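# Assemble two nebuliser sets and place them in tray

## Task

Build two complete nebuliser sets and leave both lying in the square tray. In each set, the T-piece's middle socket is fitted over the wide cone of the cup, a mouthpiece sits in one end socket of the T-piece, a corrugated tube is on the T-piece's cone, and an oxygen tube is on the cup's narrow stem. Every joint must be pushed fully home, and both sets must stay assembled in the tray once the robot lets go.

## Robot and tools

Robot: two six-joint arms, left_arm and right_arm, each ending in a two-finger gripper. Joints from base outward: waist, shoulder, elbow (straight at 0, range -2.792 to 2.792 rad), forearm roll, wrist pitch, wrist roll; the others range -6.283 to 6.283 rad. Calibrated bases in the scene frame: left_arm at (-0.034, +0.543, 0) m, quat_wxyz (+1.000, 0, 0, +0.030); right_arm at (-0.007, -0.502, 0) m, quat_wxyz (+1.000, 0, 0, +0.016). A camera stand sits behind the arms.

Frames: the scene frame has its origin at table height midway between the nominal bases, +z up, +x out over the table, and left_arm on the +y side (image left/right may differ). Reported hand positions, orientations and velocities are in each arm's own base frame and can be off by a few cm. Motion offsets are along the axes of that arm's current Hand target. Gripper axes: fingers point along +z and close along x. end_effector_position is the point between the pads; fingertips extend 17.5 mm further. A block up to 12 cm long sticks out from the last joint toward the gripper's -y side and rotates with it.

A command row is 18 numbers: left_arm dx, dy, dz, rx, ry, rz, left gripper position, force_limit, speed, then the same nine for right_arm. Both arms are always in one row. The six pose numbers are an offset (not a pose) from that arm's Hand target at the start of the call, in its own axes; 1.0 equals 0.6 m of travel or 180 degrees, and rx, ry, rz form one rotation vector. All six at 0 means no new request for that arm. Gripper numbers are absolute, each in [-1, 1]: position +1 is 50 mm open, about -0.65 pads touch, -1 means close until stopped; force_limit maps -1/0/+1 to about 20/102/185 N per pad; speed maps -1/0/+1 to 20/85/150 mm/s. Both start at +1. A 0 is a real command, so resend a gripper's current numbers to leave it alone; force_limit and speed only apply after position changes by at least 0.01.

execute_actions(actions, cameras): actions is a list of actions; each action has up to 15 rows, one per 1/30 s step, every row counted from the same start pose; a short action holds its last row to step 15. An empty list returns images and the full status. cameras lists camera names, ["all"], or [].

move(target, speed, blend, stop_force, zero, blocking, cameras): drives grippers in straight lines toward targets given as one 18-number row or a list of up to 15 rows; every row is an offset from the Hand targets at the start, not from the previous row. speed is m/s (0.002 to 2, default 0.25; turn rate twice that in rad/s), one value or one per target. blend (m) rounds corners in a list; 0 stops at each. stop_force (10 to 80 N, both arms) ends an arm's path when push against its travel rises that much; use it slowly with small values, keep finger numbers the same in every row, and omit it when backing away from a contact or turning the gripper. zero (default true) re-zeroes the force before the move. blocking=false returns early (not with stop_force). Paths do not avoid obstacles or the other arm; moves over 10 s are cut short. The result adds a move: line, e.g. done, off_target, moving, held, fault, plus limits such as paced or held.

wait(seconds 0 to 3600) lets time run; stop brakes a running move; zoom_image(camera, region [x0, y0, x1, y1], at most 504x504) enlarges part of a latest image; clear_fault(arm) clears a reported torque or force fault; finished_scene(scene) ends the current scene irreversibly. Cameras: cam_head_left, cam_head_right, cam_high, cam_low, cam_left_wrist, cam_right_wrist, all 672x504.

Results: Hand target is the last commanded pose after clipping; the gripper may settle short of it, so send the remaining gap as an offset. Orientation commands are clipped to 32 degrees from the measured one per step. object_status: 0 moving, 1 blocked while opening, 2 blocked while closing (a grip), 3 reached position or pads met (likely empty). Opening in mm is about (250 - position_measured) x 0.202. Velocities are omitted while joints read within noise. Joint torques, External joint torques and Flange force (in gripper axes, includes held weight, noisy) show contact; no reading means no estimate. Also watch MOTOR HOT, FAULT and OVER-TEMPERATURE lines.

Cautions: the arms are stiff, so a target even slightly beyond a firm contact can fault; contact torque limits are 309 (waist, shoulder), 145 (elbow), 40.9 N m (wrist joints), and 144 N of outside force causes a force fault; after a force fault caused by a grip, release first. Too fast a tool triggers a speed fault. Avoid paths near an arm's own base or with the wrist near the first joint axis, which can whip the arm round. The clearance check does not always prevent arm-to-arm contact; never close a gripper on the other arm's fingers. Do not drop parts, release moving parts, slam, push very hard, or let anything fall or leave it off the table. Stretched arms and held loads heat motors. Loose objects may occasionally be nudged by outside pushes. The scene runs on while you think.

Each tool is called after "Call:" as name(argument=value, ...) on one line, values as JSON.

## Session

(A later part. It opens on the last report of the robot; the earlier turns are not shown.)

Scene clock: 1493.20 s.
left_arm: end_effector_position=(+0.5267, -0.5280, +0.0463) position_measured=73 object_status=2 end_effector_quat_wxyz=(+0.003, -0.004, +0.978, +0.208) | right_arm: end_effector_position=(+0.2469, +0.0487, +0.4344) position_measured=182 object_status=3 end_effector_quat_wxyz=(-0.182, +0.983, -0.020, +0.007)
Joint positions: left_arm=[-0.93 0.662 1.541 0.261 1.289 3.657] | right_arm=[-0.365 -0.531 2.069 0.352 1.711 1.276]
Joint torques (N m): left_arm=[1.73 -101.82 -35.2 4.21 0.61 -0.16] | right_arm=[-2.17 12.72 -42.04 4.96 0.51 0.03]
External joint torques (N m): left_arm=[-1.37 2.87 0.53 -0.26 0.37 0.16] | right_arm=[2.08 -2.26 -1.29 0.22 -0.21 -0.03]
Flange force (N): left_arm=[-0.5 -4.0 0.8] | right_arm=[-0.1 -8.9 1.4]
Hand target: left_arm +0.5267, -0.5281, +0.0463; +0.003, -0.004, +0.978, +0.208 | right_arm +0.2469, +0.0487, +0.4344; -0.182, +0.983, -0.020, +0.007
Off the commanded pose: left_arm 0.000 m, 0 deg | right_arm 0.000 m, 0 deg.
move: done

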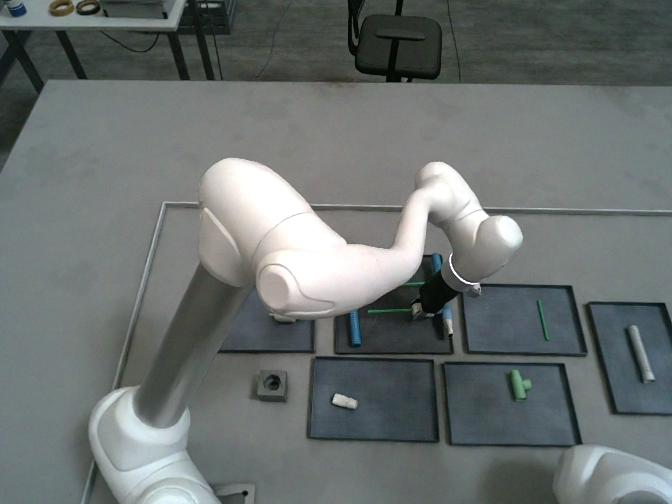

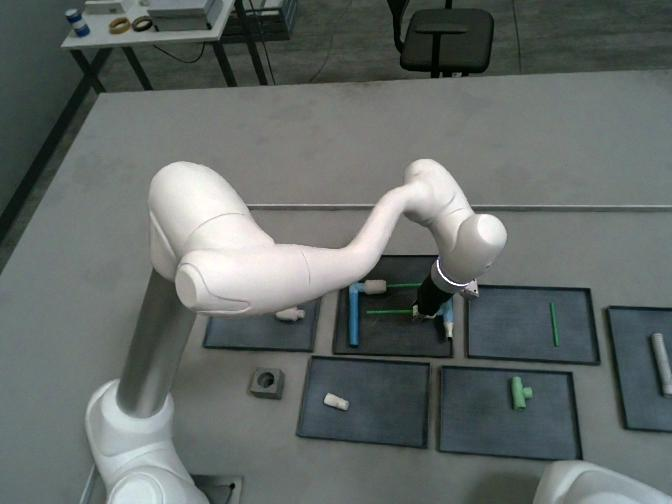

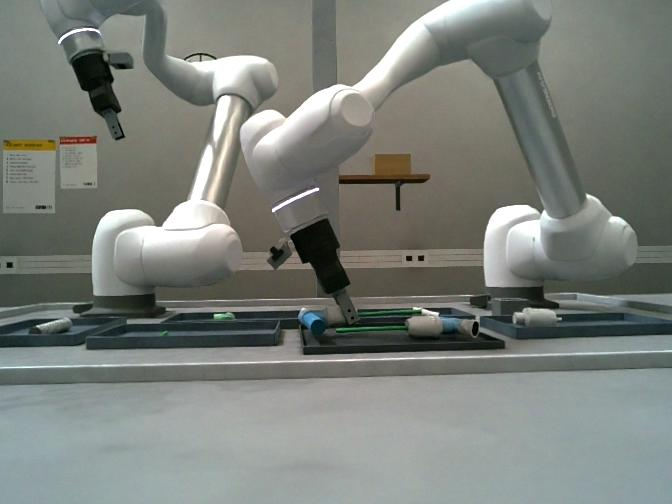

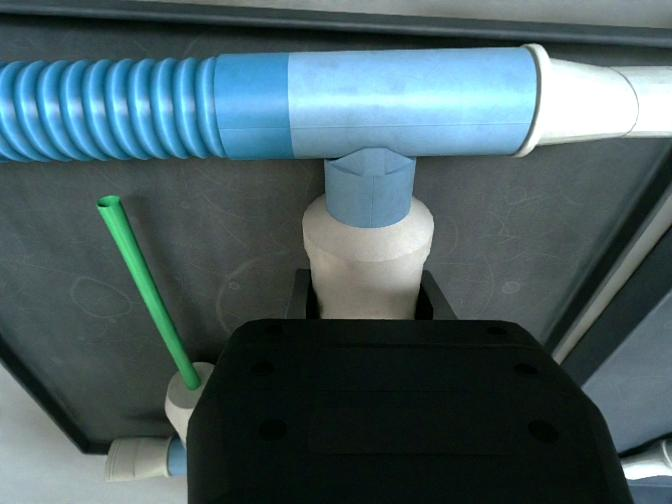

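Call:
move(target=[[0,0.0052,0.0212,0,0,0,-1,0.8,-0.6,0,0,0,0,0,0,-0.2,0,-0.8],[0,-0.0016,0.0364,0,0,0,-1,0.8,-0.6,0,0,0,0,0,0,-0.2,0,-0.8]], speed=[0.05,0.012], stop_force=12, cameras=["cam_low","cam_left_wrist","cam_head_right"])

Call:
zoom_image(camera="cam_low", region=[270, 270, 520, 360])

Call:
zoom_image(camera="cam_head_right", region=[310, 240, 480, 370])

Scene clock: 1505.00 s.
left_arm: end_effector_position=(+0.5269, -0.5200, +0.0307) position_measured=73 object_status=2 end_effector_quat_wxyz=(+0.003, -0.004, +0.978, +0.208) | right_arm: end_effector_position=(+0.2469, +0.0487, +0.4344) position_measured=182 object_status=3 end_effector_quat_wxyz=(-0.182, +0.983, -0.020, +0.007)
Joint positions: left_arm=[-0.924 0.669 1.562 0.265 1.26 3.654] | right_arm=[-0.365 -0.531 2.069 0.352 1.711 1.276]
Joint torques (N m): left_arm=[0.62 -90.12 -30.14 3.29 -1.57 -0.18] | right_arm=[-2.03 12.51 -42.02 4.89 0.46 0.01]
External joint torques (N m): left_arm=[-0.33 -8.86 -3.8 0.58 2.56 0.18] | right_arm=[1.88 -1.48 -1.23 0.28 -0.16 -0.01]
Flange force (N): left_arm=[0.0 4.9 -12.9] | right_arm=[1.0 -8.0 1.1]
Hand target: left_arm +0.5269, -0.5200, +0.0307; +0.003, -0.004, +0.978, +0.208 (not the last commanded pose) | right_arm +0.2469, +0.0487, +0.4344; -0.182, +0.983, -0.020, +0.007
Off the commanded pose: left_arm 0.005 m, 0 deg | right_arm 0.000 m, 0 deg.
move: contact (left_arm); path passed 1 of 2 targets
Images, in order (width x height): cam_head_right 672x504, cam_low 672x504, cam_left_wrist 672x504.

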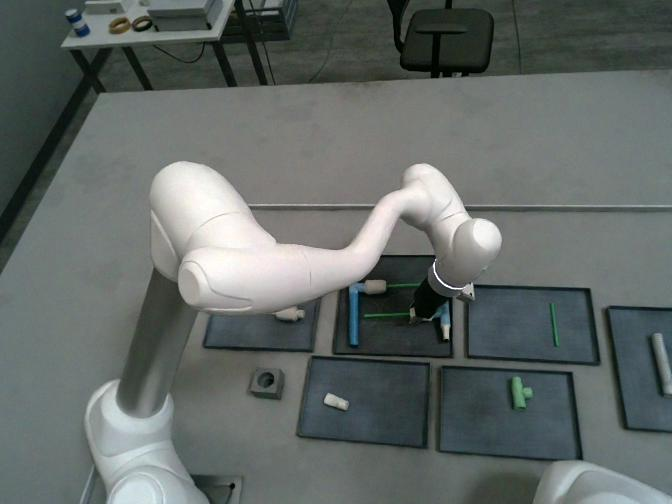

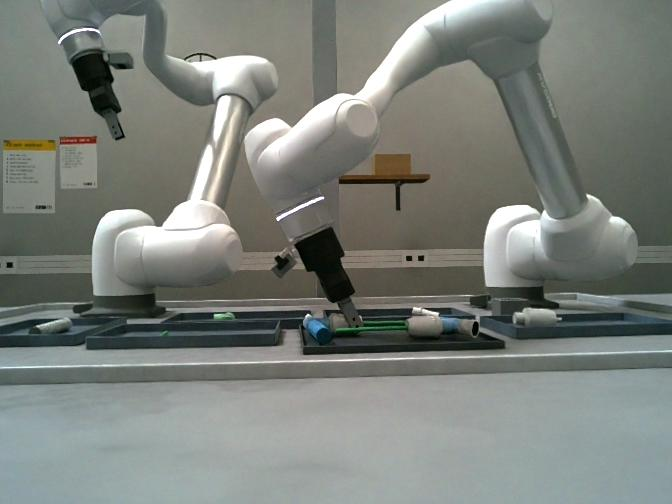

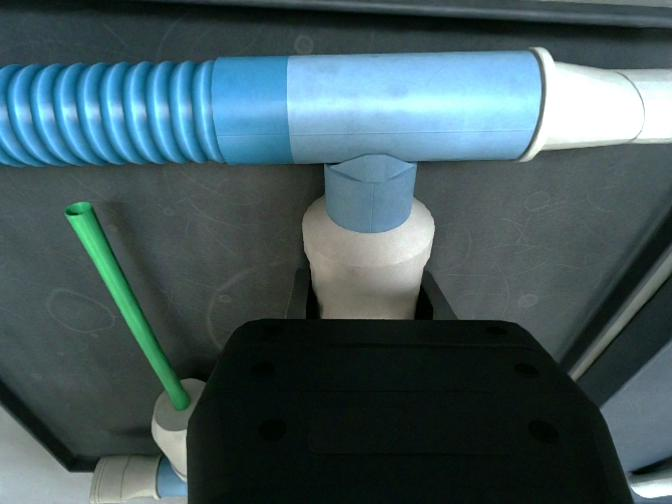

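Scaled by 2.016 from the camera's image (finer frame: 960x720).

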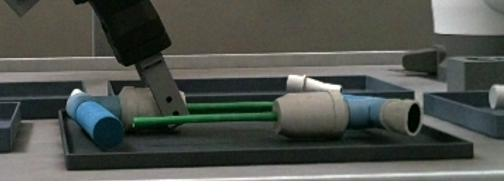

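Scaled by 2.965 from the camera's image (finer frame: 960x720).

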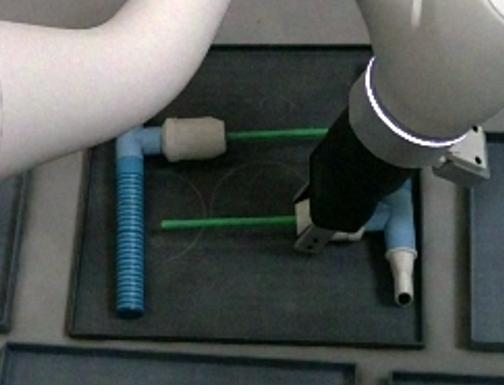

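Call:
move(target=[[0,0.0003,-0.0007,0,0,0,-1,0.8,-0.6,0,0,0,0,0,0,-0.2,0,-0.8],[0,0.0003,-0.0007,0,0,0,0.6,0.8,-1,0,0,0,0,0,0,-0.2,0,-0.8],[0,0.0003,-0.0007,0,0,0,1,0.8,-1,0,0,0,0,0,0,-0.2,0,-0.8],[0,0,-0.03,0,0,0,1,0.8,-1,0,0,0,0,0,0,-0.2,0,-0.8],[0,0,-0.22,0,0,0,1,0.8,-1,0,0,0,0,0,0,-0.2,0,-0.8]], speed=[0.02,0.02,0.02,0.03,0.15], cameras=["cam_low","cam_left_wrist","cam_head_right"])

Call:
zoom_image(camera="cam_left_wrist", region=[250, 0, 672, 320])

Call:
zoom_image(camera="cam_low", region=[270, 270, 520, 360])

Scene clock: 1514.93 s.
left_arm: end_effector_position=(+0.5262, -0.5738, +0.1515) position_measured=3 object_status=3 end_effector_quat_wxyz=(+0.004, -0.004, +0.978, +0.208) | right_arm: end_effector_position=(+0.2469, +0.0487, +0.4344) position_measured=182 object_status=3 end_effector_quat_wxyz=(-0.182, +0.983, -0.020, +0.007)
Joint positions: left_arm=[-0.962 0.624 1.388 0.24 1.48 3.677] | right_arm=[-0.365 -0.531 2.069 0.352 1.711 1.276]
Joint torques (N m): left_arm=[1.88 -102.84 -39 4.65 0.54 -0.17] | right_arm=[-2.09 12.59 -41.86 4.9 0.46 -0.03]
External joint torques (N m): left_arm=[-1.73 2.9 0.39 -0.24 0.43 0.16] | right_arm=[1.98 -1.72 -1.54 0.3 -0.17 0.03]
Flange force (N): left_arm=[-0.6 -4.5 -0.2] | right_arm=[1.0 -8.8 0.7]
Hand target: left_arm +0.5262, -0.5738, +0.1513; +0.003, -0.004, +0.978, +0.208 | right_arm +0.2469, +0.0487, +0.4344; -0.182, +0.983, -0.020, +0.007
Off the commanded pose: left_arm 0.000 m, 0 deg | right_arm 0.000 m, 0 deg.
move: done
Images, in order (width x height): cam_head_right 672x504, cam_low 672x504, cam_left_wrist 672x504.

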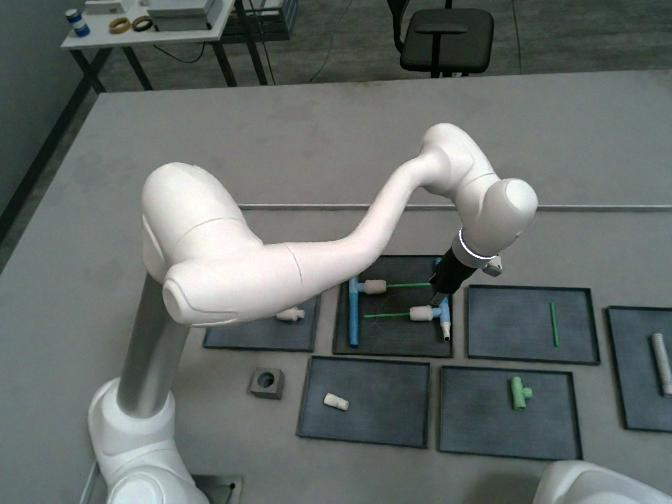

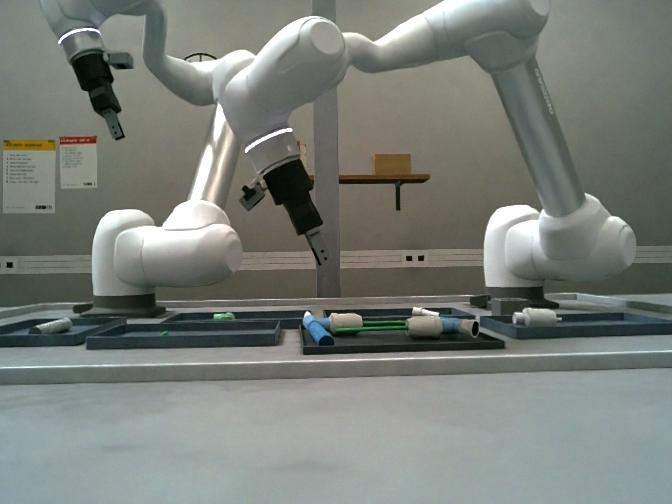

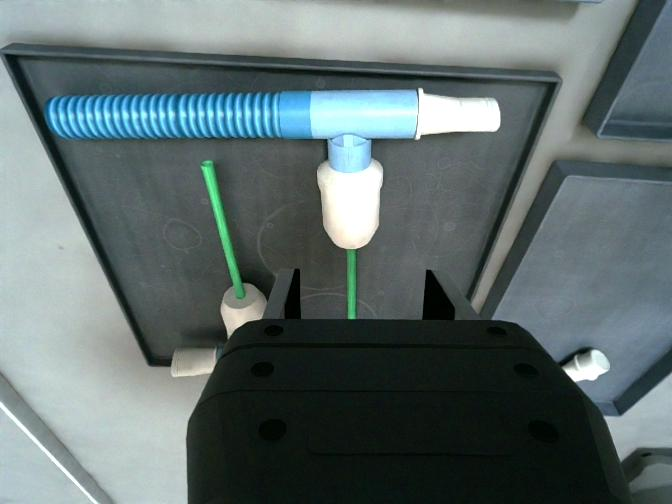

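Scaled by 1.194 from the camera's image (finer frame: 960x720).

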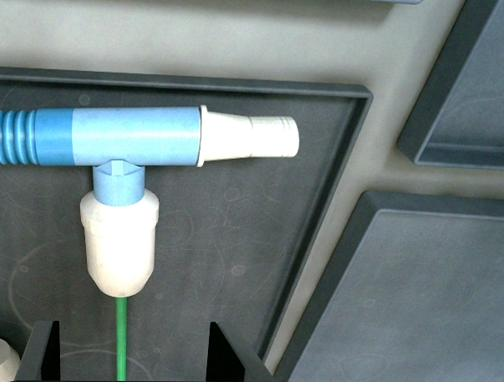

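Scaled by 2.016 from the camera's image (finer frame: 960x720).

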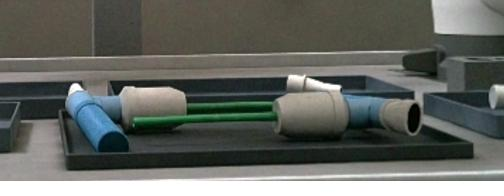

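Call:
move(target=[-0.133,0.279,0.07,0,0,0,1,0.8,-1,0,0,0,0,0,0,-0.2,0,-0.8], speed=0.25, cameras=["cam_left_wrist"])

Call:
zoom_image(camera="cam_left_wrist", region=[200, 100, 480, 310])

Scene clock: 1520.07 s.
left_arm: end_effector_position=(+0.6045, -0.4034, +0.1818) position_measured=3 object_status=3 end_effector_quat_wxyz=(+0.003, -0.004, +0.978, +0.208) | right_arm: end_effector_position=(+0.2469, +0.0487, +0.4344) position_measured=182 object_status=3 end_effector_quat_wxyz=(-0.182, +0.983, -0.020, +0.007)
Joint positions: left_arm=[-0.756 0.499 1.535 0.309 1.409 3.851] | right_arm=[-0.365 -0.531 2.069 0.352 1.711 1.276]
Joint torques (N m): left_arm=[-0.69 -91.42 -38.84 4.66 0.41 -0.13] | right_arm=[-2.05 12.54 -42.06 4.93 0.46 0.02]
External joint torques (N m): left_arm=[0.54 2.67 0.21 -0.19 0.43 0.13] | right_arm=[1.92 -1.69 -1.31 0.25 -0.16 -0.01]
Flange force (N): left_arm=[-3.2 -2.4 0.5] | right_arm=[0.7 -8.2 1.0]
Hand target: left_arm +0.6046, -0.4033, +0.1818; +0.003, -0.004, +0.978, +0.208 | right_arm +0.2469, +0.0487, +0.4344; -0.182, +0.983, -0.020, +0.007
Off the commanded pose: left_arm 0.000 m, 0 deg | right_arm 0.000 m, 0 deg.
move: done

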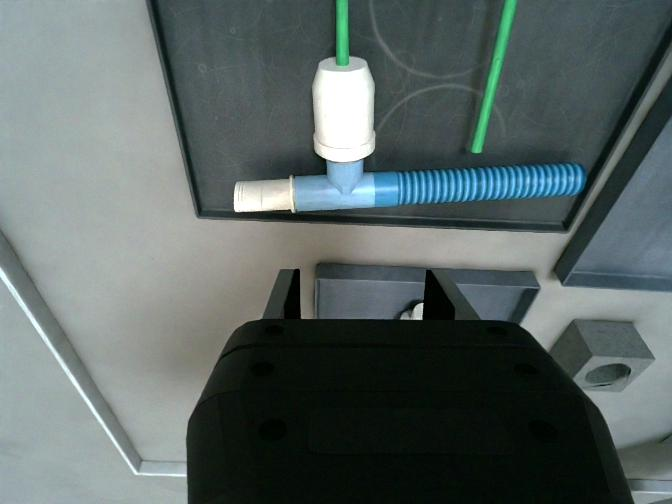

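Scaled by 1.800 from the camera's image (finer frame: 960x720).

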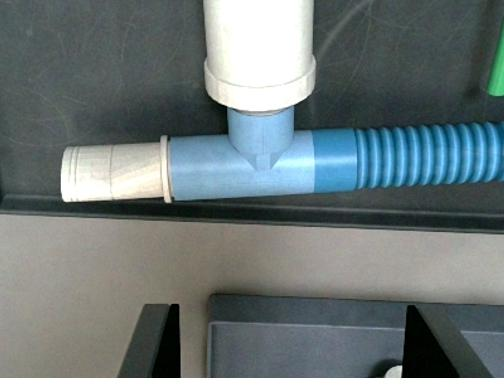

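Call:
zoom_image(camera="cam_left_wrist", region=[300, 130, 390, 200])

Scaled by 5.600 from the camera's image (finer frame: 960x720).

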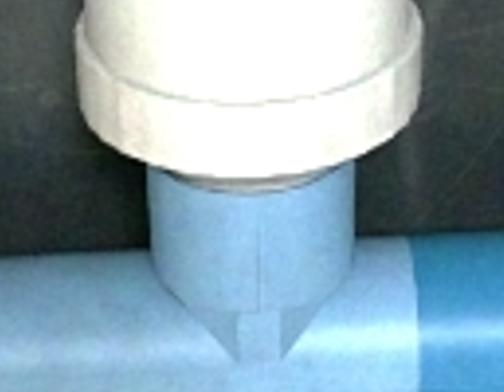

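Call:
move(target=[[0.25,0.386,-0.047,0,0,0,1,0.8,-1,0,0,0,0,0,0,-0.5,0,-0.8],[0.25,0.386,-0.047,0,0,0,1,0.8,-1,0.613,-0.762,0.852,0,0,0,-0.5,0,-0.8]], speed=0.35, blend=[0.05,0], cameras=["cam_right_wrist"])

Call:
zoom_image(camera="cam_right_wrist", region=[280, 100, 460, 250])

Scene clock: 1547.80 s.
left_arm: end_effector_position=(+0.4522, -0.2043, +0.3006) position_measured=3 object_status=3 end_effector_quat_wxyz=(+0.003, -0.004, +0.978, +0.208) | right_arm: end_effector_position=(+0.6412, +0.6430, +0.1230) position_measured=227 object_status=3 end_effector_quat_wxyz=(-0.182, +0.983, -0.020, +0.007)
Joint positions: left_arm=[-0.683 0.054 1.894 0.326 1.47 3.942] | right_arm=[0.662 0.59 1.492 0.368 0.847 2.057]
Joint torques (N m): left_arm=[1.62 -47.71 -40.41 4.86 0.39 -0.18] | right_arm=[-2.27 -97.92 -38.63 4.04 -0.36 0.01]
External joint torques (N m): left_arm=[-1.63 2.24 0.35 -0.19 0.38 0.17] | right_arm=[1.8 -1.1 -1.17 0.28 -0.2 -0.01]
Flange force (N): left_arm=[-0.5 -4.1 -0.7] | right_arm=[-0.7 -2.6 -0.4]
Hand target: left_arm +0.4522, -0.2043, +0.3006; +0.003, -0.004, +0.978, +0.208 | right_arm +0.6412, +0.6430, +0.1230; -0.182, +0.983, -0.020, +0.007
Off the commanded pose: left_arm 0.000 m, 0 deg | right_arm 0.000 m, 0 deg.
move: done; blend cut to 0 m at target 1

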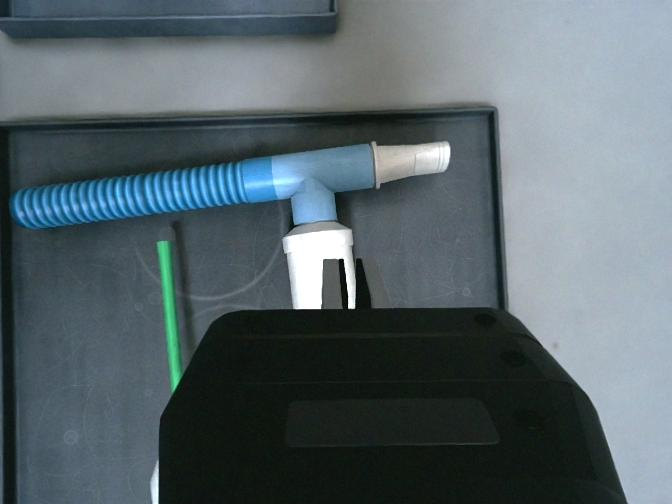

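Scaled by 2.800 from the camera's image (finer frame: 960x720).

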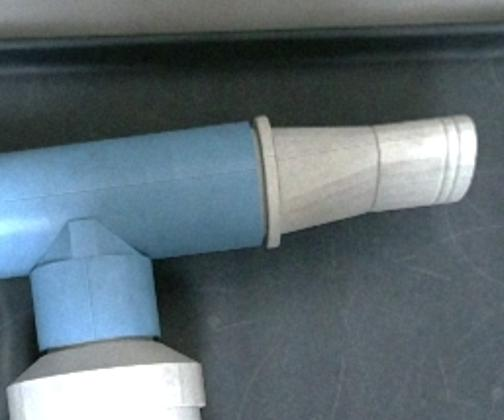

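Call:
move(target=[0,0,0,0,0,0,1,0,0,0,-0.06,-0.16,0,0,0,0.6,0,0], speed=0.15, cameras=["cam_head_right","cam_right_wrist"])

Scene clock: 1567.73 s.
left_arm: end_effector_position=(+0.4522, -0.2043, +0.3006) position_measured=3 object_status=3 end_effector_quat_wxyz=(+0.003, -0.004, +0.978, +0.208) | right_arm: end_effector_position=(+0.6410, +0.6430, +0.1337) position_measured=63 object_status=3 end_effector_quat_wxyz=(-0.182, +0.983, -0.020, +0.006)
Joint positions: left_arm=[-0.683 0.054 1.894 0.326 1.47 3.942] | right_arm=[0.662 0.582 1.484 0.363 0.862 2.065]
Joint torques (N m): left_arm=[1.78 -48.03 -40.45 4.87 0.38 -0.16] | right_arm=[-2.4 -97.59 -38.63 4.14 -0.39 0]
External joint torques (N m): left_arm=[-2 2.7 0.35 -0.2 0.38 0.16] | right_arm=[2.48 -0.99 -1.37 0.22 -0.16 0]
Flange force (N): left_arm=[-0.7 -5.1 -0.8] | right_arm=[-0.7 -3.7 -0.1]
Hand target: left_arm +0.4522, -0.2043, +0.3006; +0.003, -0.004, +0.978, +0.208 | right_arm +0.6411, +0.6430, +0.1337; -0.182, +0.983, -0.020, +0.006 (not the last commanded pose)
Off the commanded pose: left_arm 0.000 m, 0 deg | right_arm 0.092 m, 0 deg.
move: held (right_arm; a check stopped the path); limits=held
pose unreachable (right arm): on one or more control steps of this call, first in action 0 (counted from 0), this arm could not follow its commanded pose, so it was not sent that pose on those steps. It may still have moved: this result reports where it is.
cause: moving toward the commanded pose would bring a part of the arm too close to another arm (a part of this arm just beyond joint 4 (forearm roll) and a part of the left arm just beyond its joint 5 (wrist pitch), at the place that arm is still heading or pushing toward).

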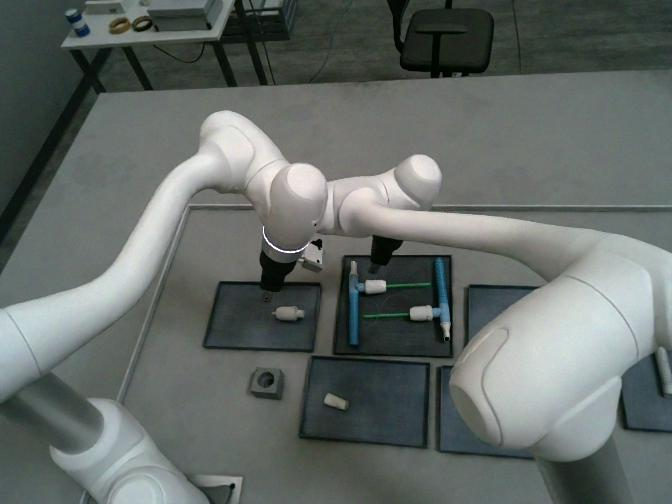

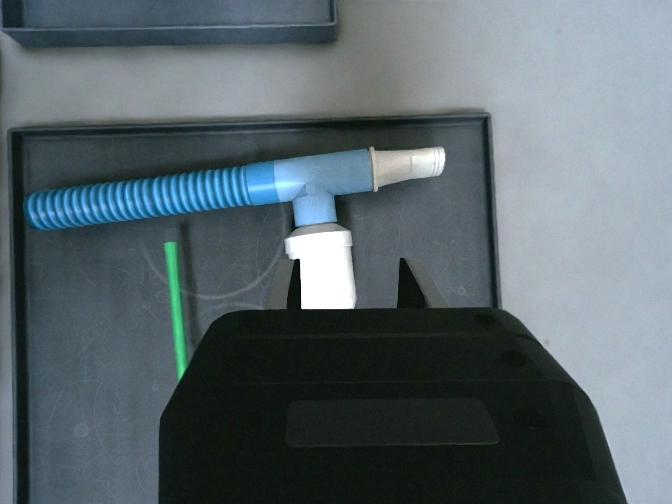

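Call:
finished_scene(scene=1)

The scene is finished: the task was done.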